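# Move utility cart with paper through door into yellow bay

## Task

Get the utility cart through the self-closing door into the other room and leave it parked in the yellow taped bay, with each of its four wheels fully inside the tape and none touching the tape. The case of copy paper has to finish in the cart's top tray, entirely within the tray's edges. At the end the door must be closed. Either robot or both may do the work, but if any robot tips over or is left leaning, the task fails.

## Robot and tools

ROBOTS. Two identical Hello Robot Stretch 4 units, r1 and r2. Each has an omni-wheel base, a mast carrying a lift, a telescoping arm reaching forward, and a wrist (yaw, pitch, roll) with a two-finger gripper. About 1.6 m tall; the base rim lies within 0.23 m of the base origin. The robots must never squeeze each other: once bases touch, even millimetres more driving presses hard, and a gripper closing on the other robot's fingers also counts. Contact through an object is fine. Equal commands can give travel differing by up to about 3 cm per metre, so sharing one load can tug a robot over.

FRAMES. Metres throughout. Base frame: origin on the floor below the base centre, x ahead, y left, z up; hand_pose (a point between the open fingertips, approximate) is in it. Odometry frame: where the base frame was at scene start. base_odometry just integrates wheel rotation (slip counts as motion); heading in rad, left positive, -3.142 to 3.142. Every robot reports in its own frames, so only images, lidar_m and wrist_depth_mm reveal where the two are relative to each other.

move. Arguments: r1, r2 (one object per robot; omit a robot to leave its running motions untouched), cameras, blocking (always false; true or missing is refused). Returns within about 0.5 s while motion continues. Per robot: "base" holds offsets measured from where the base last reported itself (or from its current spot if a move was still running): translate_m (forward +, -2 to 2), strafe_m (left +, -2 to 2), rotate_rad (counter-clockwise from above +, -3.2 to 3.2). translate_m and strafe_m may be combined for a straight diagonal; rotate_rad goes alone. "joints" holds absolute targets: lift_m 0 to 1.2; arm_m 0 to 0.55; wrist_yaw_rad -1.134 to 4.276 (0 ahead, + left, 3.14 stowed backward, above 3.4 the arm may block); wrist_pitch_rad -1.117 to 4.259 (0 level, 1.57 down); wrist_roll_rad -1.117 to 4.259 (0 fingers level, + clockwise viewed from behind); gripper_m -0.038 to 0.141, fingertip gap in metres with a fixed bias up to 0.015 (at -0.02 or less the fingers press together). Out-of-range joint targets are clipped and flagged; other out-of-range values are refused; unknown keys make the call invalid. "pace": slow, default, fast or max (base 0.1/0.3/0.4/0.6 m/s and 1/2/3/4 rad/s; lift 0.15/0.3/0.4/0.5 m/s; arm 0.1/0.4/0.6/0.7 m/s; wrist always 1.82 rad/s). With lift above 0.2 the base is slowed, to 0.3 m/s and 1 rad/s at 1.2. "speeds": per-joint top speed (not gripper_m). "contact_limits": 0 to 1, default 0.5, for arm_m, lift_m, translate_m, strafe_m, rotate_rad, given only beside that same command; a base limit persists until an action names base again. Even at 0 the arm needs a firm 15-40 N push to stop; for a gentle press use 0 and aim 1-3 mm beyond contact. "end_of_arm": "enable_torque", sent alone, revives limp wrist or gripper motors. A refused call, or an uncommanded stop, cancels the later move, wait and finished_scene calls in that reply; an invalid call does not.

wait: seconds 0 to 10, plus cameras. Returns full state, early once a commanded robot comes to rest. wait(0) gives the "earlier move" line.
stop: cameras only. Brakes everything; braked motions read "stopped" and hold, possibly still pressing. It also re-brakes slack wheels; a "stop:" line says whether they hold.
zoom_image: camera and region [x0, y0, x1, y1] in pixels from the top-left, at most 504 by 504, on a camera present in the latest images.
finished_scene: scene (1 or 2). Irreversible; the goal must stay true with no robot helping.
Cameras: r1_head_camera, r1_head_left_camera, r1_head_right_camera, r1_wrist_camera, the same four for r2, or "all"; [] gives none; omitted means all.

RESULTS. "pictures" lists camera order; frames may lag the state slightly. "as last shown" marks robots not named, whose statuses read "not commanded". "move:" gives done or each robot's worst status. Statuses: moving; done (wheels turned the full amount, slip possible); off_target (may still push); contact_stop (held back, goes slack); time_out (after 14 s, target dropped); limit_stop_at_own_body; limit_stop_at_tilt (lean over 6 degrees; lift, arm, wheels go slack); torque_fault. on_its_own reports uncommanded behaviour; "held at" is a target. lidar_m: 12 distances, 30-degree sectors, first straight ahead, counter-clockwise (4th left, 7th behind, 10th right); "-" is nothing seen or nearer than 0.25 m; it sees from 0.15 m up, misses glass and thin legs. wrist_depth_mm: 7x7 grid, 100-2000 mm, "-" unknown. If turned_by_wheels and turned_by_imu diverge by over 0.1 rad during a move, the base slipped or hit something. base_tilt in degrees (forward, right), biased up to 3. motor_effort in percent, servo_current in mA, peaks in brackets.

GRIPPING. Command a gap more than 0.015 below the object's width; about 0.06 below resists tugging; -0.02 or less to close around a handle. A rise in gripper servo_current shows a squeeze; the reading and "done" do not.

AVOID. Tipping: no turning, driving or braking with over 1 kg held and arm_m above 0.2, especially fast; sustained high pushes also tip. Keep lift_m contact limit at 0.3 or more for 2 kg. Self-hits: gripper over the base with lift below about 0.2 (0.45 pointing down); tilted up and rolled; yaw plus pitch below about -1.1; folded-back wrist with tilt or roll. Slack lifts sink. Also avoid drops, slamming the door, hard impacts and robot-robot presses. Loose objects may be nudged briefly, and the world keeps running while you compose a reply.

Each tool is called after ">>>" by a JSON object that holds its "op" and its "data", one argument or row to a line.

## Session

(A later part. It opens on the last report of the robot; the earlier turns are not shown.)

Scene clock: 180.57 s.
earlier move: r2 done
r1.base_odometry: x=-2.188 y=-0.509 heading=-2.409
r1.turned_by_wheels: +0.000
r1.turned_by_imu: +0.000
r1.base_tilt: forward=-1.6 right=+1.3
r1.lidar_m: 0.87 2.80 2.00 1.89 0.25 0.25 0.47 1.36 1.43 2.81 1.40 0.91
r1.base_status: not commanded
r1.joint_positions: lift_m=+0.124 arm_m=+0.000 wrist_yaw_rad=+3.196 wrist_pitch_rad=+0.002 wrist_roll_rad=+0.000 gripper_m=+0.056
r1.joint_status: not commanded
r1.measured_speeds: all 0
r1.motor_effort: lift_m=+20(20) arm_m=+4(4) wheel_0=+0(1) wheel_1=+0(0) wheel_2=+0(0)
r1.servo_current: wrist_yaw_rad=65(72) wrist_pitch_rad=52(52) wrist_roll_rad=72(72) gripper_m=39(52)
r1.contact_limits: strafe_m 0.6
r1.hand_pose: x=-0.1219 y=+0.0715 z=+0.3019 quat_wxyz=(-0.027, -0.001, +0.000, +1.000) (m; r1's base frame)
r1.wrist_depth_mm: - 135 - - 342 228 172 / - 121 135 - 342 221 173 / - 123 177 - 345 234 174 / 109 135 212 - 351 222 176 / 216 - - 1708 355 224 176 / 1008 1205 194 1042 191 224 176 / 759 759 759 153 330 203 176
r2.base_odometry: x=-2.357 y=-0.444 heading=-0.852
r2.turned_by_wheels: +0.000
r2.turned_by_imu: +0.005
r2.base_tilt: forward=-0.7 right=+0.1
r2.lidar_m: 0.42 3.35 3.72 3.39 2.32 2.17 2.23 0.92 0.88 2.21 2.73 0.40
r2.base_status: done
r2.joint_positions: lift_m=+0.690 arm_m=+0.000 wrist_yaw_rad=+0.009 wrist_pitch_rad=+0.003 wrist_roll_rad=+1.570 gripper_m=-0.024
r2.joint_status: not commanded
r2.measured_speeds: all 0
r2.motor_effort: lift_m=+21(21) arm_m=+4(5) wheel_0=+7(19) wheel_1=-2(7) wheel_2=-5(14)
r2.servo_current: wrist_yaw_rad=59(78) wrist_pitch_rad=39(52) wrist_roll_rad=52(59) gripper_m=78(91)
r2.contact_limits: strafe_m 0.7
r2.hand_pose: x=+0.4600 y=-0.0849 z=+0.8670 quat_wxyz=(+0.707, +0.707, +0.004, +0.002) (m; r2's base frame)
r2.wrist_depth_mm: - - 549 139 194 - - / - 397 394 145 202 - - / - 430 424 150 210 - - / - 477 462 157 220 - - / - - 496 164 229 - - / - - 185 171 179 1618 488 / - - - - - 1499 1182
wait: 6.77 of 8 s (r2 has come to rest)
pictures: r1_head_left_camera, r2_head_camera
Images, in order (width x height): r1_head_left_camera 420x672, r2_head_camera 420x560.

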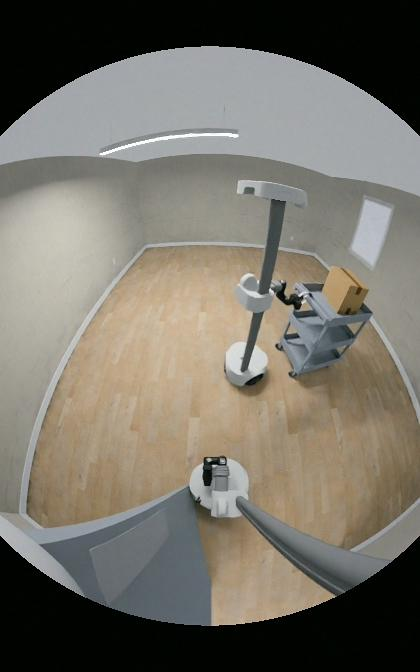

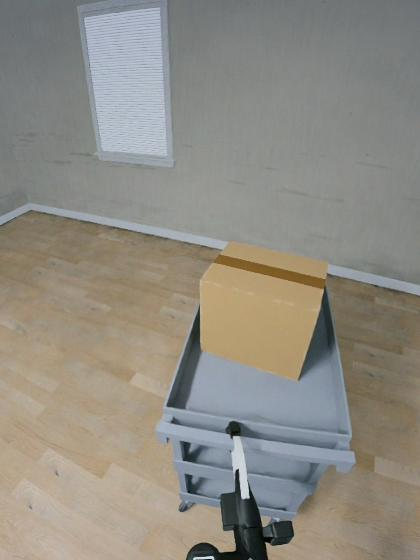

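>>> {"op": "move", "data": {
  "blocking": false,
  "r2": {"base":{"rotate_rad":0.55},"pace":"slow","contact_limits":{"rotate_rad":0.6}},
  "cameras": []
}}

>>> {"op": "wait", "data": {
  "seconds": 4,
  "cameras": []
}}

>>> {"op": "move", "data": {
  "blocking": false,
  "r2": {"base":{"strafe_m":-0.4,"translate_m":0.3},"pace":"slow","contact_limits":{"strafe_m":0.7}},
  "cameras": []
}}

>>> {"op": "wait", "data": {
  "seconds": 8,
  "cameras": ["r2_head_camera","r1_head_left_camera"]
}}

Scene clock: 188.77 s.
move: r2 moving
r1: as last shown
r1.lidar_m: 0.86 2.77 2.00 1.90 0.25 0.25 0.44 1.37 1.42 2.81 1.39 0.91
r1.motor_effort: lift_m=+19(20) arm_m=+4(4) wheel_0=+0(0) wheel_1=+0(0) wheel_2=+0(0)
r1.servo_current: wrist_yaw_rad=72(72) wrist_pitch_rad=39(39) wrist_roll_rad=46(65) gripper_m=46(46)
r1.contact_limits: strafe_m 0.6
r1.wrist_depth_mm: - 135 - - 342 229 172 / - 121 135 - 340 220 173 / - 123 178 - 347 233 175 / 109 136 213 - 351 223 175 / 216 - - 1708 353 224 177 / 1008 1205 193 1060 191 225 177 / 741 759 750 153 330 203 176
r2.base_odometry: x=-2.357 y=-0.444 heading=-0.728
r2.turned_by_wheels: +0.124
r2.turned_by_imu: +0.120
r2.base_tilt: forward=-0.7 right=+0.1
r2.lidar_m: 0.41 3.80 3.69 2.99 2.25 2.16 2.31 0.87 0.88 2.22 0.45 0.39
r2.base_status: rotate_rad moving
r2.joint_positions: lift_m=+0.690 arm_m=+0.000 wrist_yaw_rad=-0.011 wrist_pitch_rad=+0.003 wrist_roll_rad=+1.570 gripper_m=-0.024
r2.joint_status: not commanded
r2.measured_speeds: translate_m=+0.001 strafe_m=+0.001 rotate_rad=+0.483 lift_m=+0.000 arm_m=+0.000 wrist_yaw_rad=-0.003 wrist_pitch_rad=+0.000 wrist_roll_rad=+0.000
r2.motor_effort: lift_m=+21(21) arm_m=+4(4) wheel_0=-19(19) wheel_1=-10(10) wheel_2=-15(15)
r2.servo_current: wrist_yaw_rad=72(72) wrist_pitch_rad=46(46) wrist_roll_rad=46(59) gripper_m=85(91)
r2.contact_limits: rotate_rad 0.6
r2.hand_pose: x=+0.4582 y=-0.0907 z=+0.8670 quat_wxyz=(+0.707, +0.707, -0.003, -0.005) (m; r2's base frame)
r2.wrist_depth_mm: - 364 368 131 184 - - / - 397 397 136 196 - - / - 436 427 145 207 - - / - - 473 153 219 - - / - - - 163 229 1661 - / - - 184 173 176 1576 484 / - - - - 258 1576 1182
pictures: none
No camera images: "cameras" was empty.

Scene clock: 190.07 s.
earlier move: r2 done
r1.base_odometry: x=-2.188 y=-0.509 heading=-2.409
r1.turned_by_wheels: +0.000
r1.turned_by_imu: +0.000
r1.base_tilt: forward=-1.6 right=+1.3
r1.lidar_m: 0.86 2.76 1.99 1.91 0.25 0.25 0.47 1.40 1.42 2.81 1.53 0.86
r1.base_status: not commanded
r1.joint_positions: lift_m=+0.124 arm_m=+0.000 wrist_yaw_rad=+3.196 wrist_pitch_rad=+0.002 wrist_roll_rad=+0.000 gripper_m=+0.056
r1.joint_status: not commanded
r1.measured_speeds: all 0
r1.motor_effort: lift_m=+20(20) arm_m=+4(4) wheel_0=+0(1) wheel_1=+0(0) wheel_2=+0(0)
r1.servo_current: wrist_yaw_rad=46(72) wrist_pitch_rad=39(46) wrist_roll_rad=26(65) gripper_m=39(46)
r1.contact_limits: strafe_m 0.6
r1.hand_pose: x=-0.1219 y=+0.0715 z=+0.3019 quat_wxyz=(-0.027, -0.001, +0.000, +1.000) (m; r1's base frame)
r1.wrist_depth_mm: - 135 - - 342 229 172 / - 121 135 - 345 220 174 / - 123 177 - 349 233 175 / 109 135 211 - 351 223 176 / 216 - - 1708 353 224 176 / 1025 1182 194 1042 191 224 176 / 759 750 759 153 329 202 177
r2.base_odometry: x=-2.357 y=-0.444 heading=-0.303
r2.turned_by_wheels: +0.425
r2.turned_by_imu: +0.412
r2.base_tilt: forward=-0.7 right=+0.1
r2.lidar_m: 0.47 3.70 3.28 2.29 2.17 2.26 0.94 0.89 2.21 2.74 0.27 0.33
r2.base_status: done
r2.joint_positions: lift_m=+0.690 arm_m=+0.000 wrist_yaw_rad=-0.012 wrist_pitch_rad=+0.003 wrist_roll_rad=+1.570 gripper_m=-0.024
r2.joint_status: not commanded
r2.measured_speeds: all 0
r2.motor_effort: lift_m=+21(21) arm_m=+4(4) wheel_0=-5(22) wheel_1=-7(11) wheel_2=-10(16)
r2.servo_current: wrist_yaw_rad=72(78) wrist_pitch_rad=39(46) wrist_roll_rad=52(59) gripper_m=85(91)
r2.contact_limits: rotate_rad 0.6
r2.hand_pose: x=+0.4582 y=-0.0909 z=+0.8670 quat_wxyz=(+0.707, +0.707, -0.003, -0.005) (m; r2's base frame)
r2.wrist_depth_mm: - 362 - - - - - / - - - - - - - / - - - - - - - / - - - - - - - / - - - - - 349 1160 / - - 185 - 154 357 1182 / - - - - - 1576 1182
wait: 1.30 of 4 s (r2 has come to rest)
pictures: none
No camera images: "cameras" was empty.

Scene clock: 190.57 s.
move: r2 moving
r1: as last shown
r1.base_tilt: forward=-1.6 right=+1.2
r1.lidar_m: 0.87 2.77 2.00 1.90 0.25 0.25 0.48 1.39 1.42 2.82 1.52 0.87
r1.motor_effort: lift_m=+19(20) arm_m=+4(4) wheel_0=+0(1) wheel_1=+0(0) wheel_2=+0(0)
r1.servo_current: wrist_yaw_rad=59(65) wrist_pitch_rad=46(52) wrist_roll_rad=59(59) gripper_m=39(46)
r1.contact_limits: strafe_m 0.6
r1.wrist_depth_mm: - 135 - - 342 228 172 / - 121 135 - 345 220 173 / - 123 178 - 345 233 175 / 109 135 211 - 351 223 175 / 216 - - 1618 355 224 176 / 1008 1229 193 1042 191 224 177 / 750 759 750 154 330 203 176
r2.base_odometry: x=-2.353 y=-0.455 heading=-0.305
r2.turned_by_wheels: -0.001
r2.turned_by_imu: -0.001
r2.base_tilt: forward=-0.7 right=+0.1
r2.lidar_m: 0.47 3.70 3.34 2.35 2.19 2.27 0.94 0.90 2.19 2.74 0.28 0.31
r2.base_status: translate_m moving; strafe_m moving
r2.joint_positions: lift_m=+0.690 arm_m=+0.000 wrist_yaw_rad=-0.012 wrist_pitch_rad=+0.003 wrist_roll_rad=+1.570 gripper_m=-0.024
r2.joint_status: not commanded
r2.measured_speeds: translate_m=+0.030 strafe_m=-0.040 rotate_rad=+0.004 lift_m=+0.000 arm_m=+0.000 wrist_yaw_rad=+0.000 wrist_pitch_rad=+0.000 wrist_roll_rad=+0.000
r2.motor_effort: lift_m=+21(21) arm_m=+4(4) wheel_0=+8(13) wheel_1=-7(10) wheel_2=-17(17)
r2.servo_current: wrist_yaw_rad=78(85) wrist_pitch_rad=46(52) wrist_roll_rad=33(59) gripper_m=91(91)
r2.contact_limits: strafe_m 0.7
r2.hand_pose: x=+0.4582 y=-0.0909 z=+0.8670 quat_wxyz=(+0.707, +0.707, -0.003, -0.005) (m; r2's base frame)
r2.wrist_depth_mm: - 357 - - - - - / - - - - - - - / - - - - - - - / - - - - - - - / - - - - - - 1118 / - - 185 - - 349 1118 / - - - - - 1618 1182
pictures: none
No camera images: "cameras" was empty.

Scene clock: 196.33 s.
earlier move: r2 done
r1.base_odometry: x=-2.188 y=-0.509 heading=-2.409
r1.turned_by_wheels: +0.000
r1.turned_by_imu: +0.000
r1.base_tilt: forward=-1.6 right=+1.3
r1.lidar_m: 4.77 2.75 2.00 1.91 0.26 0.25 0.45 1.41 1.45 2.82 2.89 1.10
r1.base_status: not commanded
r1.joint_positions: lift_m=+0.124 arm_m=+0.000 wrist_yaw_rad=+3.196 wrist_pitch_rad=+0.002 wrist_roll_rad=+0.000 gripper_m=+0.056
r1.joint_status: not commanded
r1.measured_speeds: all 0
r1.motor_effort: lift_m=+20(20) arm_m=+4(4) wheel_0=+0(1) wheel_1=+0(1) wheel_2=+0(0)
r1.servo_current: wrist_yaw_rad=39(72) wrist_pitch_rad=46(52) wrist_roll_rad=46(72) gripper_m=39(46)
r1.contact_limits: strafe_m 0.6
r1.hand_pose: x=-0.1219 y=+0.0715 z=+0.3019 quat_wxyz=(-0.027, -0.001, +0.000, +1.000) (m; r1's base frame)
r1.wrist_depth_mm: - 135 - - 342 228 172 / - 121 135 - 342 220 173 / - 123 178 - 347 232 174 / 109 135 211 - 351 223 175 / 216 - - 1661 353 224 177 / 1008 1205 193 1042 191 224 176 / 750 741 759 153 329 202 177
r2.base_odometry: x=-2.191 y=-0.915 heading=-0.304
r2.turned_by_wheels: +0.001
r2.turned_by_imu: +0.005
r2.base_tilt: forward=-0.7 right=+0.0
r2.lidar_m: 0.41 3.67 3.73 2.82 2.67 2.73 1.11 2.12 2.19 2.20 0.48 0.42
r2.base_status: done
r2.joint_positions: lift_m=+0.690 arm_m=+0.000 wrist_yaw_rad=+0.009 wrist_pitch_rad=+0.003 wrist_roll_rad=+1.570 gripper_m=-0.024
r2.joint_status: not commanded
r2.measured_speeds: all 0
r2.motor_effort: lift_m=+21(21) arm_m=+4(5) wheel_0=+5(20) wheel_1=-4(10) wheel_2=-5(17)
r2.servo_current: wrist_yaw_rad=59(85) wrist_pitch_rad=46(52) wrist_roll_rad=52(59) gripper_m=85(98)
r2.contact_limits: strafe_m 0.7
r2.hand_pose: x=+0.4600 y=-0.0849 z=+0.8670 quat_wxyz=(+0.707, +0.707, +0.004, +0.002) (m; r2's base frame)
r2.wrist_depth_mm: - - 569 145 200 - - / - 402 402 151 208 778 - / - 430 427 154 214 - - / - 466 459 160 222 - - / - - 488 167 229 - - / - - 186 171 180 1576 492 / - - - - 245 1397 1182
wait: 5.77 of 8 s (r2 has come to rest)
pictures: r1_head_left_camera, r2_head_camera
Images, in order (width x height): r1_head_left_camera 420x672, r2_head_camera 420x560.

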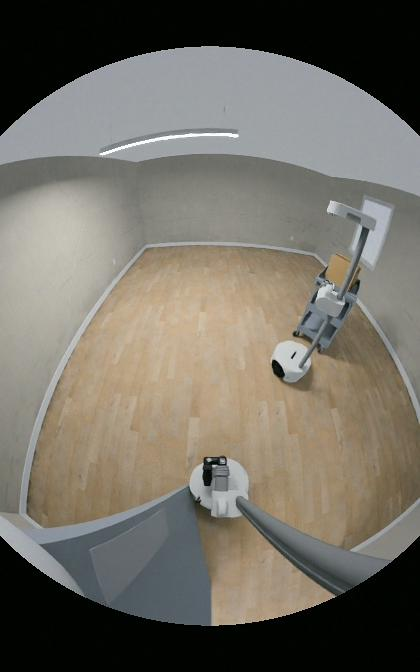

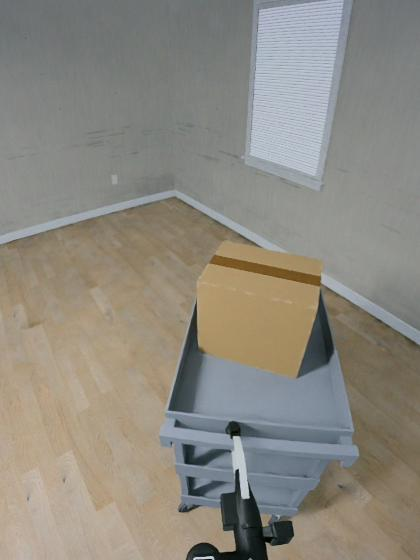

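>>> {"op": "move", "data": {
  "blocking": false,
  "r2": {"base":{"rotate_rad":0.57},"pace":"slow","contact_limits":{"rotate_rad":0.6}},
  "cameras": []
}}

>>> {"op": "wait", "data": {
  "seconds": 4,
  "cameras": ["r2_head_camera"]
}}

>>> {"op": "move", "data": {
  "blocking": false,
  "r2": {"base":{"strafe_m":-0.36},"pace":"slow","contact_limits":{"strafe_m":0.7}},
  "cameras": []
}}

>>> {"op": "wait", "data": {
  "seconds": 8,
  "cameras": ["r2_head_camera","r2_head_left_camera","r2_head_right_camera","r1_head_left_camera"]
}}

Scene clock: 203.63 s.
move: r2 moving
r1: as last shown
r1.lidar_m: 4.77 2.78 2.03 1.90 0.25 0.25 0.46 1.40 1.45 2.82 2.90 1.10
r1.motor_effort: lift_m=+19(20) arm_m=+4(4) wheel_0=+0(0) wheel_1=+0(0) wheel_2=+0(0)
r1.servo_current: wrist_yaw_rad=46(65) wrist_pitch_rad=33(46) wrist_roll_rad=46(65) gripper_m=46(46)
r1.contact_limits: strafe_m 0.6
r1.wrist_depth_mm: - 135 - - 340 228 172 / - 121 135 - 343 220 173 / - 123 177 - 347 233 175 / 109 135 212 - 351 222 176 / 215 - - 1708 353 224 177 / 1025 1205 193 1060 191 225 177 / 759 759 750 153 332 202 176
r2.base_odometry: x=-2.191 y=-0.915 heading=-0.179
r2.turned_by_wheels: +0.124
r2.turned_by_imu: +0.121
r2.base_tilt: forward=-0.7 right=+0.1
r2.lidar_m: 0.42 3.67 3.57 2.75 2.67 1.27 1.13 2.12 2.25 2.12 0.45 0.40
r2.base_status: rotate_rad moving
r2.joint_positions: lift_m=+0.690 arm_m=+0.000 wrist_yaw_rad=-0.011 wrist_pitch_rad=+0.003 wrist_roll_rad=+1.570 gripper_m=-0.024
r2.joint_status: not commanded
r2.measured_speeds: translate_m=-0.001 strafe_m=-0.001 rotate_rad=+0.492 lift_m=+0.000 arm_m=+0.000 wrist_yaw_rad=-0.002 wrist_pitch_rad=+0.000 wrist_roll_rad=+0.000
r2.motor_effort: lift_m=+21(21) arm_m=+4(4) wheel_0=-14(15) wheel_1=-10(11) wheel_2=-15(15)
r2.servo_current: wrist_yaw_rad=72(72) wrist_pitch_rad=39(46) wrist_roll_rad=46(65) gripper_m=78(85)
r2.contact_limits: rotate_rad 0.6
r2.hand_pose: x=+0.4583 y=-0.0906 z=+0.8670 quat_wxyz=(+0.707, +0.707, -0.003, -0.005) (m; r2's base frame)
r2.wrist_depth_mm: - 375 377 139 191 - - / - 397 399 143 200 - - / - 433 433 150 209 - - / - - 469 157 219 - - / - - 512 165 230 1708 - / - - 185 174 176 1576 492 / - - - - - 1618 1205
pictures: none
No camera images: "cameras" was empty.

Scene clock: 204.97 s.
earlier move: r2 done
r1.base_odometry: x=-2.188 y=-0.509 heading=-2.409
r1.turned_by_wheels: +0.000
r1.turned_by_imu: +0.000
r1.base_tilt: forward=-1.6 right=+1.2
r1.lidar_m: 4.78 2.80 2.01 1.90 0.25 0.25 0.45 1.37 1.43 2.82 2.91 1.11
r1.base_status: not commanded
r1.joint_positions: lift_m=+0.124 arm_m=+0.000 wrist_yaw_rad=+3.196 wrist_pitch_rad=+0.002 wrist_roll_rad=+0.000 gripper_m=+0.056
r1.joint_status: not commanded
r1.measured_speeds: all 0
r1.motor_effort: lift_m=+20(20) arm_m=+4(4) wheel_0=+0(1) wheel_1=+0(0) wheel_2=+0(0)
r1.servo_current: wrist_yaw_rad=52(72) wrist_pitch_rad=39(52) wrist_roll_rad=59(65) gripper_m=39(46)
r1.contact_limits: strafe_m 0.6
r1.hand_pose: x=-0.1219 y=+0.0715 z=+0.3019 quat_wxyz=(-0.027, -0.001, +0.000, +1.000) (m; r1's base frame)
r1.wrist_depth_mm: - 135 - - 340 229 172 / - 121 135 - 343 220 173 / - 123 177 - 347 232 175 / 109 135 211 - 351 222 175 / 216 - - 1661 353 224 176 / 1008 1205 193 1042 191 224 176 / 759 750 750 153 330 203 177
r2.base_odometry: x=-2.191 y=-0.915 heading=+0.265
r2.turned_by_wheels: +0.444
r2.turned_by_imu: +0.431
r2.base_tilt: forward=-0.7 right=+0.1
r2.lidar_m: 0.49 3.79 2.81 2.68 2.75 1.11 2.13 2.21 2.19 2.07 0.25 0.32
r2.base_status: done
r2.joint_positions: lift_m=+0.690 arm_m=+0.000 wrist_yaw_rad=-0.005 wrist_pitch_rad=+0.003 wrist_roll_rad=+1.570 gripper_m=-0.024
r2.joint_status: not commanded
r2.measured_speeds: all 0
r2.motor_effort: lift_m=+21(21) arm_m=-4(4) wheel_0=-6(20) wheel_1=-4(12) wheel_2=-7(15)
r2.servo_current: wrist_yaw_rad=46(85) wrist_pitch_rad=39(46) wrist_roll_rad=46(65) gripper_m=85(91)
r2.contact_limits: rotate_rad 0.6
r2.hand_pose: x=+0.4589 y=-0.0887 z=+0.8670 quat_wxyz=(+0.707, +0.707, +0.000, -0.003) (m; r2's base frame)
r2.wrist_depth_mm: - 362 - - - - - / - - - - - - - / - - - - - - - / - - - - - - - / - - - - - - 1118 / - - 185 - 154 353 1205 / - - - - - 1576 1182
wait: 1.33 of 4 s (r2 has come to rest)
pictures: r2_head_camera
Images, in order (width x height): r2_head_camera 420x560.

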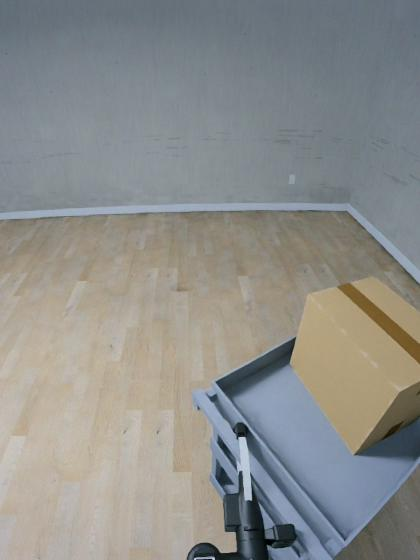

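Scene clock: 205.47 s.
move: r2 moving
r1: as last shown
r1.base_tilt: forward=-1.6 right=+1.3
r1.lidar_m: 4.76 2.81 1.99 1.89 0.25 0.25 0.47 1.36 1.42 2.83 2.92 1.10
r1.servo_current: wrist_yaw_rad=39(59) wrist_pitch_rad=39(46) wrist_roll_rad=46(59) gripper_m=46(46)
r1.contact_limits: strafe_m 0.6
r1.wrist_depth_mm: - 135 - - 343 228 172 / - 121 135 - 343 222 173 / - 123 177 - 347 234 175 / 109 135 212 - 349 223 176 / 216 - - 1618 353 224 176 / 1008 1205 193 1042 191 224 177 / 750 759 759 153 332 202 176
r2.base_odometry: x=-2.187 y=-0.929 heading=+0.265
r2.turned_by_wheels: +0.000
r2.turned_by_imu: +0.001
r2.base_tilt: forward=-0.7 right=+0.0
r2.lidar_m: 0.46 3.79 2.81 2.69 2.79 1.13 2.12 2.21 2.16 2.06 0.27 0.30
r2.base_status: strafe_m moving
r2.joint_positions: lift_m=+0.690 arm_m=+0.000 wrist_yaw_rad=-0.005 wrist_pitch_rad=+0.003 wrist_roll_rad=+1.570 gripper_m=-0.024
r2.joint_status: not commanded
r2.measured_speeds: translate_m=-0.001 strafe_m=-0.056 rotate_rad=+0.004 lift_m=+0.000 arm_m=+0.000 wrist_yaw_rad=+0.000 wrist_pitch_rad=+0.000 wrist_roll_rad=+0.000
r2.motor_effort: lift_m=+21(21) arm_m=-3(4) wheel_0=+13(13) wheel_1=-7(11) wheel_2=+0(6)
r2.servo_current: wrist_yaw_rad=65(65) wrist_pitch_rad=39(46) wrist_roll_rad=46(52) gripper_m=85(85)
r2.contact_limits: strafe_m 0.7
r2.hand_pose: x=+0.4589 y=-0.0888 z=+0.8670 quat_wxyz=(+0.707, +0.707, +0.000, -0.003) (m; r2's base frame)
r2.wrist_depth_mm: - 362 - - - - - / - - - - - - - / - - - - - - - / - - - - - - - / - - - - - - 1138 / - - - - - 349 1138 / - - - - - 1576 1160
pictures: none
No camera images: "cameras" was empty.

Scene clock: 209.70 s.
earlier move: r2 done
r1.base_odometry: x=-2.188 y=-0.509 heading=-2.409
r1.turned_by_wheels: +0.000
r1.turned_by_imu: +0.000
r1.base_tilt: forward=-1.6 right=+1.3
r1.lidar_m: 4.76 2.77 2.00 1.89 0.25 0.25 0.46 1.39 1.42 2.82 1.36 1.33
r1.base_status: not commanded
r1.joint_positions: lift_m=+0.124 arm_m=+0.000 wrist_yaw_rad=+3.196 wrist_pitch_rad=+0.002 wrist_roll_rad=+0.000 gripper_m=+0.056
r1.joint_status: not commanded
r1.measured_speeds: all 0
r1.motor_effort: lift_m=+20(20) arm_m=+4(4) wheel_0=+0(1) wheel_1=+0(0) wheel_2=+0(0)
r1.servo_current: wrist_yaw_rad=65(72) wrist_pitch_rad=46(52) wrist_roll_rad=39(65) gripper_m=39(52)
r1.contact_limits: strafe_m 0.6
r1.hand_pose: x=-0.1219 y=+0.0715 z=+0.3019 quat_wxyz=(-0.027, -0.001, +0.000, +1.000) (m; r1's base frame)
r1.wrist_depth_mm: - 134 - - 342 228 172 / - 121 135 - 345 220 172 / - 123 177 - 347 233 175 / 109 136 212 - 351 222 175 / 215 - - 1661 353 224 176 / 1008 1229 194 1025 191 224 177 / 759 759 759 153 330 203 177
r2.base_odometry: x=-2.097 y=-1.262 heading=+0.265
r2.turned_by_wheels: +0.000
r2.turned_by_imu: +0.003
r2.base_tilt: forward=-0.7 right=+0.0
r2.lidar_m: 0.43 3.79 3.20 3.03 1.34 1.33 2.12 2.21 1.82 1.71 0.45 0.37
r2.base_status: done
r2.joint_positions: lift_m=+0.690 arm_m=+0.000 wrist_yaw_rad=+0.010 wrist_pitch_rad=+0.003 wrist_roll_rad=+1.570 gripper_m=-0.024
r2.joint_status: not commanded
r2.measured_speeds: all 0
r2.motor_effort: lift_m=+21(21) arm_m=+4(4) wheel_0=+7(19) wheel_1=-3(11) wheel_2=-1(6)
r2.servo_current: wrist_yaw_rad=65(78) wrist_pitch_rad=39(52) wrist_roll_rad=52(65) gripper_m=91(91)
r2.contact_limits: strafe_m 0.7
r2.hand_pose: x=+0.4601 y=-0.0845 z=+0.8670 quat_wxyz=(+0.707, +0.707, +0.005, +0.002) (m; r2's base frame)
r2.wrist_depth_mm: - 359 357 118 173 - - / - 387 389 125 184 - - / - 439 433 135 196 - - / - - 477 145 210 - - / - - - 154 227 1618 492 / - - 187 169 177 1576 1182 / - - - - 262 307 1078
wait: 4.23 of 8 s (r2 has come to rest)
pictures: r1_head_left_camera, r2_head_camera, r2_head_left_camera, r2_head_right_camera
Images, in order (width x height): r1_head_left_camera 420x672, r2_head_camera 420x560, r2_head_left_camera 420x672, r2_head_right_camera 420x672.

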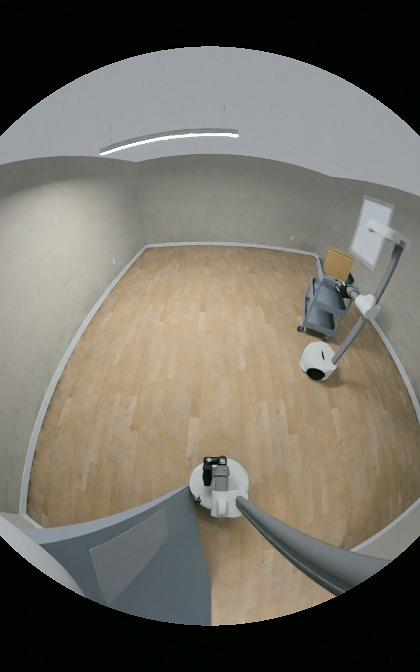

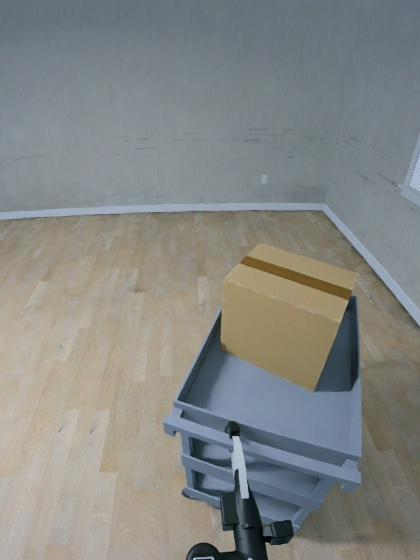

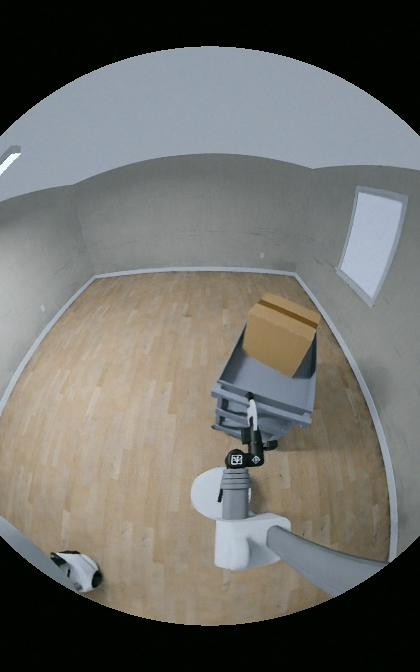

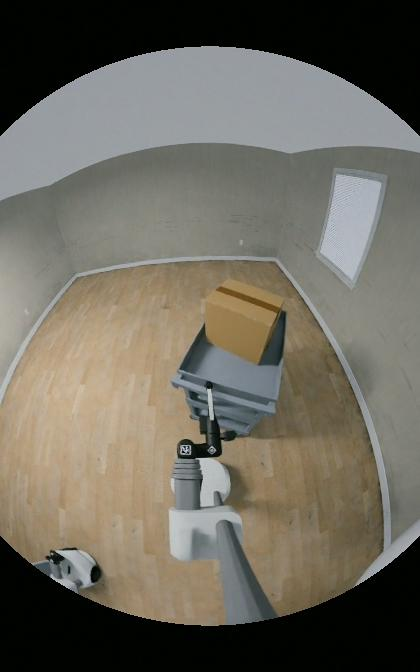

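>>> {"op": "move", "data": {
  "blocking": false,
  "r2": {"base":{"translate_m":-0.7,"strafe_m":0.32},"pace":"slow","contact_limits":{"translate_m":0.7}},
  "cameras": []
}}

>>> {"op": "wait", "data": {
  "seconds": 10,
  "cameras": ["r2_head_camera","r2_head_left_camera","r2_head_right_camera","r1_head_left_camera"]
}}

Scene clock: 226.93 s.
move: r2 moving
r1: as last shown
r1.lidar_m: 4.77 2.77 2.00 1.90 0.25 0.25 0.48 1.39 1.42 2.82 1.32 1.32
r1.motor_effort: lift_m=+20(20) arm_m=+4(4) wheel_0=+0(1) wheel_1=+0(1) wheel_2=+0(0)
r1.servo_current: wrist_yaw_rad=59(65) wrist_pitch_rad=46(46) wrist_roll_rad=65(65) gripper_m=46(46)
r1.contact_limits: strafe_m 0.6
r1.wrist_depth_mm: - 135 - - 340 229 172 / - 121 135 - 342 220 173 / - 123 177 - 349 232 174 / 109 135 212 - 349 223 176 / 216 - - 1661 353 224 177 / 991 1229 194 1060 191 224 176 / 750 750 750 153 329 203 176
r2.base_odometry: x=-2.110 y=-1.260 heading=+0.265
r2.turned_by_wheels: +0.000
r2.turned_by_imu: +0.000
r2.base_tilt: forward=-0.6 right=+0.1
r2.lidar_m: 0.40 3.81 3.16 3.03 1.34 1.32 2.10 2.22 1.80 1.72 0.45 0.39
r2.base_status: translate_m moving; strafe_m moving
r2.joint_positions: lift_m=+0.690 arm_m=+0.000 wrist_yaw_rad=+0.004 wrist_pitch_rad=+0.003 wrist_roll_rad=+1.570 gripper_m=-0.024
r2.joint_status: not commanded
r2.measured_speeds: translate_m=-0.050 strafe_m=+0.022 rotate_rad=-0.002 lift_m=+0.000 arm_m=+0.000 wrist_yaw_rad=-0.032 wrist_pitch_rad=+0.000 wrist_roll_rad=+0.000
r2.motor_effort: lift_m=+21(21) arm_m=+4(4) wheel_0=-8(10) wheel_1=-6(6) wheel_2=+12(14)
r2.servo_current: wrist_yaw_rad=59(72) wrist_pitch_rad=39(46) wrist_roll_rad=46(52) gripper_m=85(85)
r2.contact_limits: translate_m 0.7
r2.hand_pose: x=+0.4596 y=-0.0864 z=+0.8670 quat_wxyz=(+0.707, +0.707, +0.003, +0.000) (m; r2's base frame)
r2.wrist_depth_mm: - 359 362 124 177 - - / - 392 392 130 188 - - / - 436 433 139 202 - - / - - 477 148 213 - - / - - - 157 227 1708 504 / - - 185 171 176 1618 1205 / - - - - 263 309 1138
pictures: none
No camera images: "cameras" was empty.

Scene clock: 235.33 s.
earlier move: r2 done
r1.base_odometry: x=-2.188 y=-0.509 heading=-2.409
r1.turned_by_wheels: +0.000
r1.turned_by_imu: -0.001
r1.base_tilt: forward=-1.6 right=+1.3
r1.lidar_m: 4.77 2.78 2.02 1.91 0.25 0.25 0.46 1.37 1.43 2.82 0.63 1.08
r1.base_status: not commanded
r1.joint_positions: lift_m=+0.124 arm_m=+0.000 wrist_yaw_rad=+3.196 wrist_pitch_rad=+0.002 wrist_roll_rad=+0.000 gripper_m=+0.056
r1.joint_status: not commanded
r1.measured_speeds: all 0
r1.motor_effort: lift_m=+19(20) arm_m=+4(4) wheel_0=+0(1) wheel_1=+0(1) wheel_2=+0(0)
r1.servo_current: wrist_yaw_rad=52(78) wrist_pitch_rad=39(52) wrist_roll_rad=46(72) gripper_m=46(46)
r1.contact_limits: strafe_m 0.6
r1.hand_pose: x=-0.1219 y=+0.0715 z=+0.3019 quat_wxyz=(-0.027, -0.001, +0.000, +1.000) (m; r1's base frame)
r1.wrist_depth_mm: - 135 - - 342 227 172 / - 121 135 - 343 220 173 / - 123 178 - 349 234 175 / 109 135 213 - 351 222 176 / 216 - - 1708 353 224 176 / 1008 1205 194 1042 190 225 176 / 741 750 759 153 329 202 177
r2.base_odometry: x=-2.855 y=-1.136 heading=+0.265
r2.turned_by_wheels: +0.000
r2.turned_by_imu: -0.004
r2.base_tilt: forward=-0.7 right=+0.0
r2.lidar_m: 0.40 3.92 2.82 2.70 0.65 1.25 1.44 1.48 2.02 2.03 0.56 0.42
r2.base_status: done
r2.joint_positions: lift_m=+0.690 arm_m=+0.000 wrist_yaw_rad=-0.005 wrist_pitch_rad=+0.003 wrist_roll_rad=+1.570 gripper_m=-0.024
r2.joint_status: not commanded
r2.measured_speeds: all 0
r2.motor_effort: lift_m=+21(21) arm_m=-3(4) wheel_0=-8(18) wheel_1=-5(9) wheel_2=+5(14)
r2.servo_current: wrist_yaw_rad=52(72) wrist_pitch_rad=39(52) wrist_roll_rad=46(59) gripper_m=78(91)
r2.contact_limits: translate_m 0.7
r2.hand_pose: x=+0.4588 y=-0.0890 z=+0.8670 quat_wxyz=(+0.707, +0.707, -0.001, -0.003) (m; r2's base frame)
r2.wrist_depth_mm: - - - 159 216 707 - / - 415 415 161 220 - - / - 439 433 164 224 - - / - 466 459 167 228 831 - / - - 484 171 232 - - / - - 185 175 180 1576 480 / - - - - 241 1499 1205
wait: 8.40 of 10 s (r2 has come to rest)
pictures: r1_head_left_camera, r2_head_camera, r2_head_left_camera, r2_head_right_camera
Images, in order (width x height): r1_head_left_camera 420x672, r2_head_camera 420x560, r2_head_left_camera 420x672, r2_head_right_camera 420x672.

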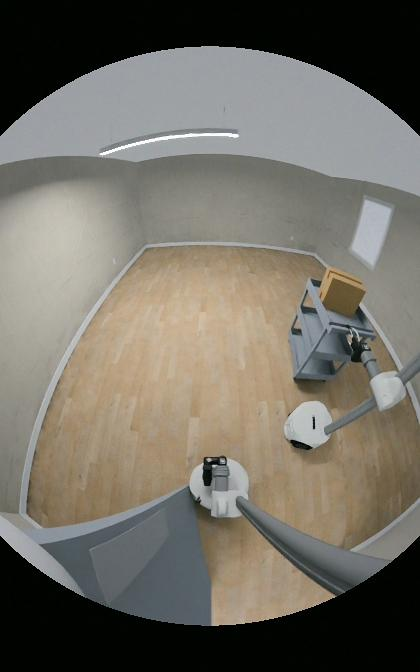

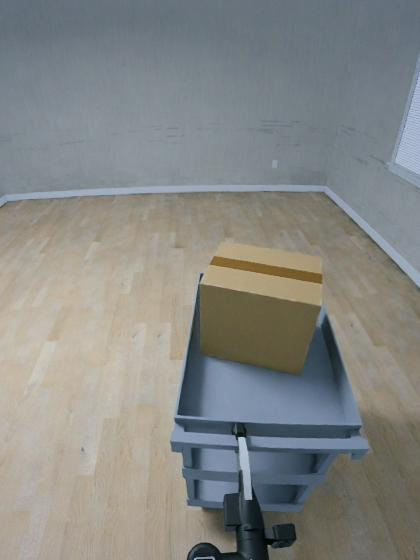

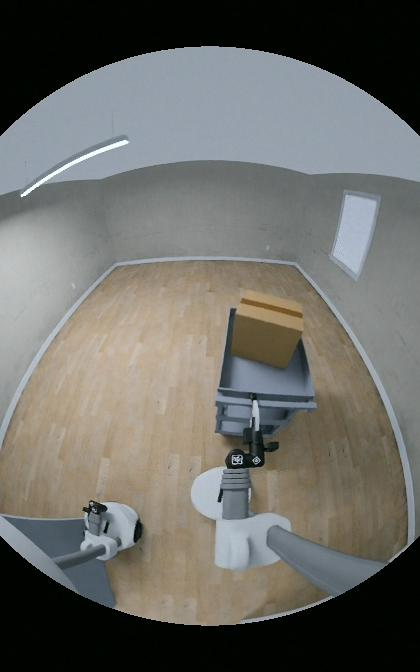

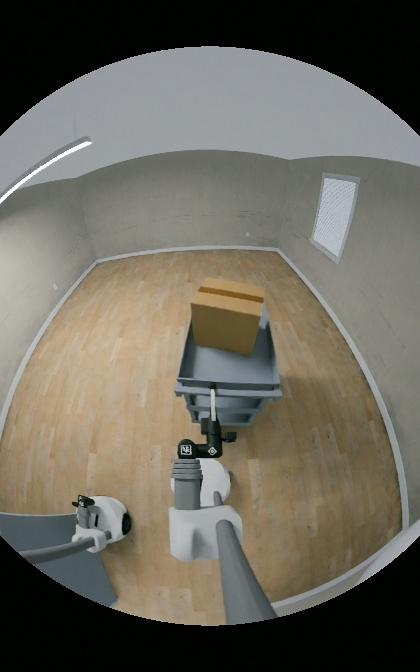

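>>> {"op": "move", "data": {
  "blocking": false,
  "r2": {"base":{"translate_m":-0.5,"strafe_m":0.12},"pace":"slow","contact_limits":{"translate_m":0.7}},
  "cameras": []
}}

>>> {"op": "wait", "data": {
  "seconds": 10,
  "cameras": ["r2_head_camera","r2_head_left_camera","r2_head_right_camera"]
}}

Scene clock: 242.30 s.
move: r2 moving
r1: as last shown
r1.turned_by_imu: +0.000
r1.lidar_m: 4.76 2.79 2.00 1.91 0.26 0.25 0.45 1.39 1.43 0.83 0.64 1.08
r1.motor_effort: lift_m=+20(20) arm_m=+4(4) wheel_0=+0(1) wheel_1=+0(0) wheel_2=+0(0)
r1.servo_current: wrist_yaw_rad=52(52) wrist_pitch_rad=39(46) wrist_roll_rad=52(72) gripper_m=39(46)
r1.contact_limits: strafe_m 0.6
r1.wrist_depth_mm: - 135 - - 342 227 172 / - 121 135 - 345 220 173 / - 123 177 - 347 233 174 / 109 136 212 - 351 223 175 / 216 - - 1661 355 224 176 / 1025 1229 194 1042 190 224 176 / 759 759 759 153 329 203 177
r2.base_odometry: x=-2.868 y=-1.136 heading=+0.264
r2.turned_by_wheels: -0.001
r2.turned_by_imu: +0.000
r2.base_tilt: forward=-0.6 right=+0.1
r2.lidar_m: 0.41 3.92 2.82 2.71 0.65 1.23 1.43 1.48 1.99 2.04 0.53 0.41
r2.base_status: translate_m moving; strafe_m moving
r2.joint_positions: lift_m=+0.690 arm_m=+0.000 wrist_yaw_rad=-0.005 wrist_pitch_rad=+0.003 wrist_roll_rad=+1.570 gripper_m=-0.024
r2.joint_status: not commanded
r2.measured_speeds: translate_m=-0.048 strafe_m=+0.012 rotate_rad=+0.002 lift_m=+0.000 arm_m=+0.000 wrist_yaw_rad=+0.000 wrist_pitch_rad=+0.000 wrist_roll_rad=+0.000
r2.motor_effort: lift_m=+21(21) arm_m=-3(4) wheel_0=-12(13) wheel_1=-7(8) wheel_2=+9(10)
r2.servo_current: wrist_yaw_rad=59(59) wrist_pitch_rad=39(46) wrist_roll_rad=46(46) gripper_m=78(91)
r2.contact_limits: translate_m 0.7
r2.hand_pose: x=+0.4588 y=-0.0890 z=+0.8670 quat_wxyz=(+0.707, +0.707, -0.001, -0.003) (m; r2's base frame)
r2.wrist_depth_mm: - - - 158 216 715 - / - 418 413 161 220 - - / - 436 433 164 225 - - / - 466 459 167 229 831 - / - - 480 171 233 - - / - - 186 173 180 1618 488 / - - - - 240 1499 1182
pictures: none
No camera images: "cameras" was empty.

Scene clock: 248.20 s.
earlier move: r2 done
r1.base_odometry: x=-2.188 y=-0.509 heading=-2.409
r1.turned_by_wheels: +0.000
r1.turned_by_imu: +0.000
r1.base_tilt: forward=-1.6 right=+1.3
r1.lidar_m: 4.78 2.77 2.01 1.90 0.25 0.25 0.46 1.37 0.44 0.44 0.62 0.73
r1.base_status: not commanded
r1.joint_positions: lift_m=+0.124 arm_m=+0.000 wrist_yaw_rad=+3.196 wrist_pitch_rad=+0.002 wrist_roll_rad=+0.000 gripper_m=+0.056
r1.joint_status: not commanded
r1.measured_speeds: all 0
r1.motor_effort: lift_m=+19(20) arm_m=+4(4) wheel_0=+0(1) wheel_1=+0(0) wheel_2=+0(0)
r1.servo_current: wrist_yaw_rad=52(78) wrist_pitch_rad=39(52) wrist_roll_rad=39(72) gripper_m=33(52)
r1.contact_limits: strafe_m 0.6
r1.hand_pose: x=-0.1219 y=+0.0715 z=+0.3019 quat_wxyz=(-0.027, -0.001, +0.000, +1.000) (m; r1's base frame)
r1.wrist_depth_mm: - 135 - - 340 229 172 / - 121 135 - 343 220 173 / - 123 177 - 349 233 174 / 109 135 212 - 351 222 175 / 215 - - 1708 353 223 176 / 991 1229 193 1060 191 224 176 / 759 759 759 153 330 202 176
r2.base_odometry: x=-3.369 y=-1.151 heading=+0.265
r2.turned_by_wheels: +0.001
r2.turned_by_imu: +0.004
r2.base_tilt: forward=-0.7 right=+0.1
r2.lidar_m: 0.37 3.71 0.46 0.42 0.80 1.03 4.03 0.99 1.28 2.15 2.25 0.43
r2.base_status: done
r2.joint_positions: lift_m=+0.690 arm_m=+0.000 wrist_yaw_rad=+0.006 wrist_pitch_rad=+0.003 wrist_roll_rad=+1.570 gripper_m=-0.024
r2.joint_status: not commanded
r2.measured_speeds: all 0
r2.motor_effort: lift_m=+21(21) arm_m=-4(4) wheel_0=+0(13) wheel_1=-5(8) wheel_2=+11(15)
r2.servo_current: wrist_yaw_rad=46(65) wrist_pitch_rad=46(52) wrist_roll_rad=46(59) gripper_m=85(91)
r2.contact_limits: translate_m 0.7
r2.hand_pose: x=+0.4598 y=-0.0857 z=+0.8670 quat_wxyz=(+0.707, +0.707, +0.003, +0.001) (m; r2's base frame)
r2.wrist_depth_mm: - - - 206 274 1618 1160 / - - - 200 263 1708 - / - - 455 191 255 809 - / - 459 462 187 246 854 - / - - 462 208 237 - - / - - 462 175 178 - - / - - 462 - 224 - -
wait: 5.90 of 10 s (r2 has come to rest)
pictures: r2_head_camera, r2_head_left_camera, r2_head_right_camera
Images, in order (width x height): r2_head_camera 420x560, r2_head_left_camera 420x672, r2_head_right_camera 420x672.

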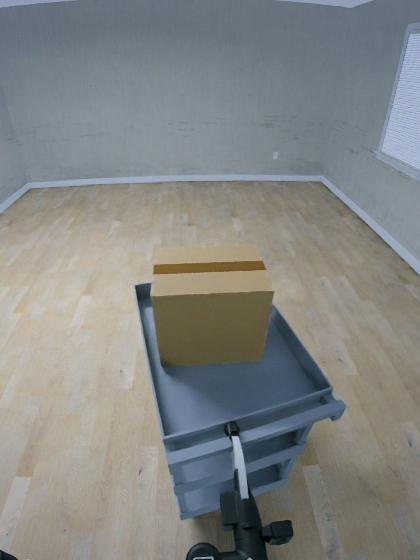

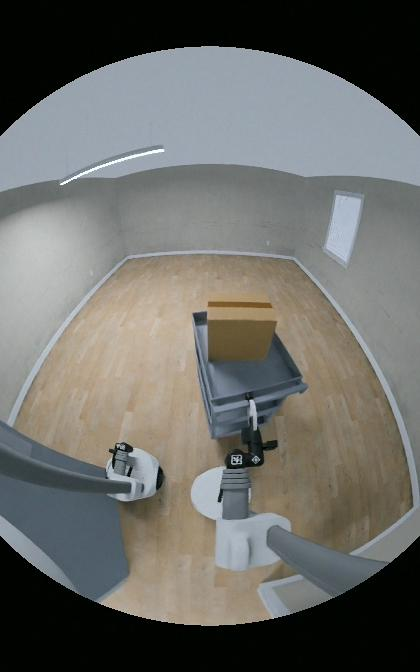

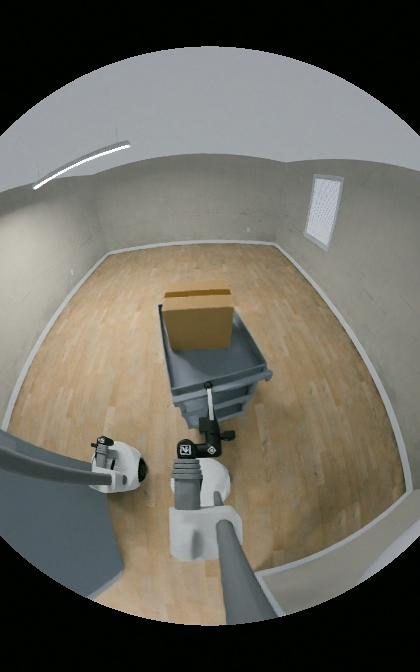

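>>> {"op": "move", "data": {
  "blocking": false,
  "r2": {"base":{"translate_m":-0.25,"strafe_m":0.06},"pace":"slow","contact_limits":{"translate_m":0.7}},
  "cameras": []
}}

>>> {"op": "wait", "data": {
  "seconds": 10,
  "cameras": ["r2_head_camera","r2_head_left_camera","r2_head_right_camera"]
}}

Scene clock: 256.20 s.
move: r2 moving
r1: as last shown
r1.lidar_m: 4.77 2.76 2.00 1.90 0.25 0.25 0.46 1.40 0.45 0.42 0.61 0.71
r1.motor_effort: lift_m=+20(20) arm_m=+4(4) wheel_0=+0(1) wheel_1=+0(0) wheel_2=+0(0)
r1.servo_current: wrist_yaw_rad=52(72) wrist_pitch_rad=52(52) wrist_roll_rad=59(59) gripper_m=46(46)
r1.contact_limits: strafe_m 0.6
r1.wrist_depth_mm: - 135 - - 342 229 172 / - 121 135 - 343 220 173 / - 123 178 - 349 232 174 / 109 135 213 - 351 222 175 / 216 - - 1661 353 224 176 / 1025 1205 193 1042 190 225 177 / 759 759 759 153 332 203 176
r2.base_odometry: x=-3.382 y=-1.151 heading=+0.266
r2.turned_by_wheels: +0.001
r2.turned_by_imu: +0.001
r2.base_tilt: forward=-0.7 right=+0.0
r2.lidar_m: 0.37 3.71 0.42 0.43 0.81 0.99 4.02 0.97 1.27 2.16 2.26 0.43
r2.base_status: translate_m moving; strafe_m moving
r2.joint_positions: lift_m=+0.690 arm_m=+0.000 wrist_yaw_rad=+0.006 wrist_pitch_rad=+0.003 wrist_roll_rad=+1.570 gripper_m=-0.024
r2.joint_status: not commanded
r2.measured_speeds: translate_m=-0.048 strafe_m=+0.012 rotate_rad=+0.003 lift_m=+0.000 arm_m=+0.000 wrist_yaw_rad=+0.000 wrist_pitch_rad=+0.000 wrist_roll_rad=+0.000
r2.motor_effort: lift_m=+21(21) arm_m=-3(4) wheel_0=-1(7) wheel_1=-6(8) wheel_2=+14(16)
r2.servo_current: wrist_yaw_rad=65(65) wrist_pitch_rad=33(46) wrist_roll_rad=46(52) gripper_m=85(91)
r2.contact_limits: translate_m 0.7
r2.hand_pose: x=+0.4598 y=-0.0857 z=+0.8670 quat_wxyz=(+0.707, +0.707, +0.003, +0.001) (m; r2's base frame)
r2.wrist_depth_mm: - - - 206 276 1661 1138 / - - - 201 264 1708 - / - - 462 193 255 798 - / - 459 459 187 246 842 - / - - 455 182 239 - - / - - 462 175 178 - - / - - 459 - 224 - -
pictures: none
No camera images: "cameras" was empty.

Scene clock: 259.53 s.
earlier move: r2 done
r1.base_odometry: x=-2.188 y=-0.509 heading=-2.409
r1.turned_by_wheels: +0.000
r1.turned_by_imu: +0.000
r1.base_tilt: forward=-1.6 right=+1.3
r1.lidar_m: 4.78 2.77 1.99 1.89 0.25 0.25 0.46 0.56 0.42 0.47 0.46 0.49
r1.base_status: not commanded
r1.joint_positions: lift_m=+0.124 arm_m=+0.000 wrist_yaw_rad=+3.196 wrist_pitch_rad=+0.002 wrist_roll_rad=+0.000 gripper_m=+0.056
r1.joint_status: not commanded
r1.measured_speeds: all 0
r1.motor_effort: lift_m=+20(20) arm_m=+4(4) wheel_0=+0(1) wheel_1=+0(0) wheel_2=+0(0)
r1.servo_current: wrist_yaw_rad=65(72) wrist_pitch_rad=39(52) wrist_roll_rad=33(65) gripper_m=39(52)
r1.contact_limits: strafe_m 0.6
r1.hand_pose: x=-0.1219 y=+0.0715 z=+0.3019 quat_wxyz=(-0.027, -0.001, +0.000, +1.000) (m; r1's base frame)
r1.wrist_depth_mm: - 134 - - 340 229 172 / - 121 135 - 345 220 173 / - 123 178 - 347 232 174 / 109 135 212 - 351 222 176 / 216 - - 1661 355 224 176 / 1025 1229 193 1060 190 224 176 / 759 741 759 153 330 203 176
r2.base_odometry: x=-3.626 y=-1.159 heading=+0.265
r2.turned_by_wheels: +0.000
r2.turned_by_imu: +0.001
r2.base_tilt: forward=-0.7 right=+0.1
r2.lidar_m: 0.32 0.54 0.44 0.52 0.70 0.86 3.70 0.76 1.00 2.24 2.32 0.45
r2.base_status: done
r2.joint_positions: lift_m=+0.690 arm_m=+0.000 wrist_yaw_rad=+0.006 wrist_pitch_rad=+0.003 wrist_roll_rad=+1.570 gripper_m=-0.024
r2.joint_status: not commanded
r2.measured_speeds: all 0
r2.motor_effort: lift_m=+21(21) arm_m=-4(4) wheel_0=-2(8) wheel_1=-3(8) wheel_2=+10(16)
r2.servo_current: wrist_yaw_rad=52(65) wrist_pitch_rad=39(52) wrist_roll_rad=39(65) gripper_m=91(91)
r2.contact_limits: translate_m 0.7
r2.hand_pose: x=+0.4598 y=-0.0857 z=+0.8670 quat_wxyz=(+0.707, +0.707, +0.003, +0.001) (m; r2's base frame)
r2.wrist_depth_mm: - - - 320 345 1366 357 / - - - 300 306 1708 496 / - - - 272 281 1808 - / - - 477 257 259 820 - / - - 462 187 245 842 - / - 452 452 174 179 - - / - 439 433 - 216 - -
wait: 3.33 of 10 s (r2 has come to rest)
pictures: r2_head_camera, r2_head_left_camera, r2_head_right_camera
Images, in order (width x height): r2_head_camera 420x560, r2_head_left_camera 420x672, r2_head_right_camera 420x672.

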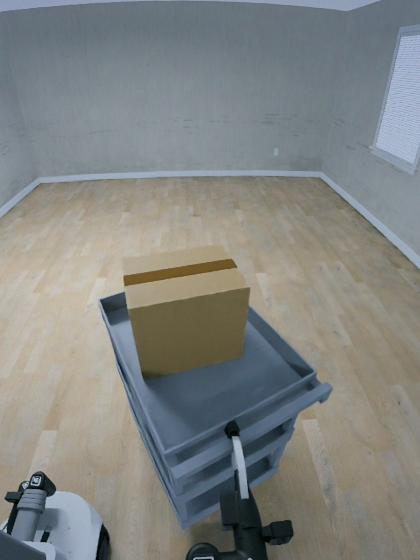

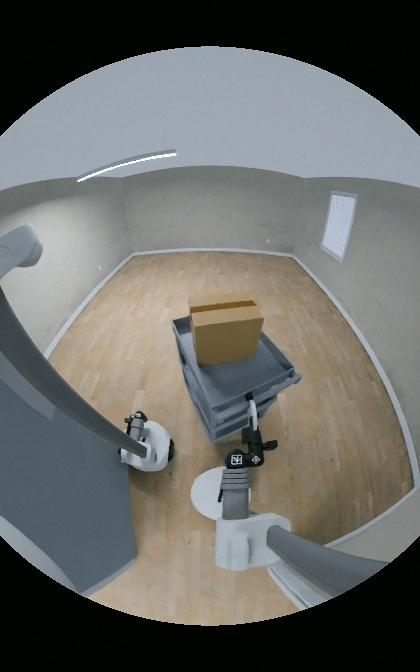

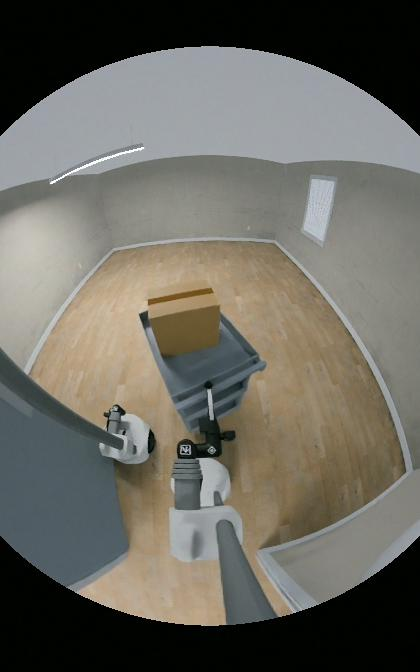

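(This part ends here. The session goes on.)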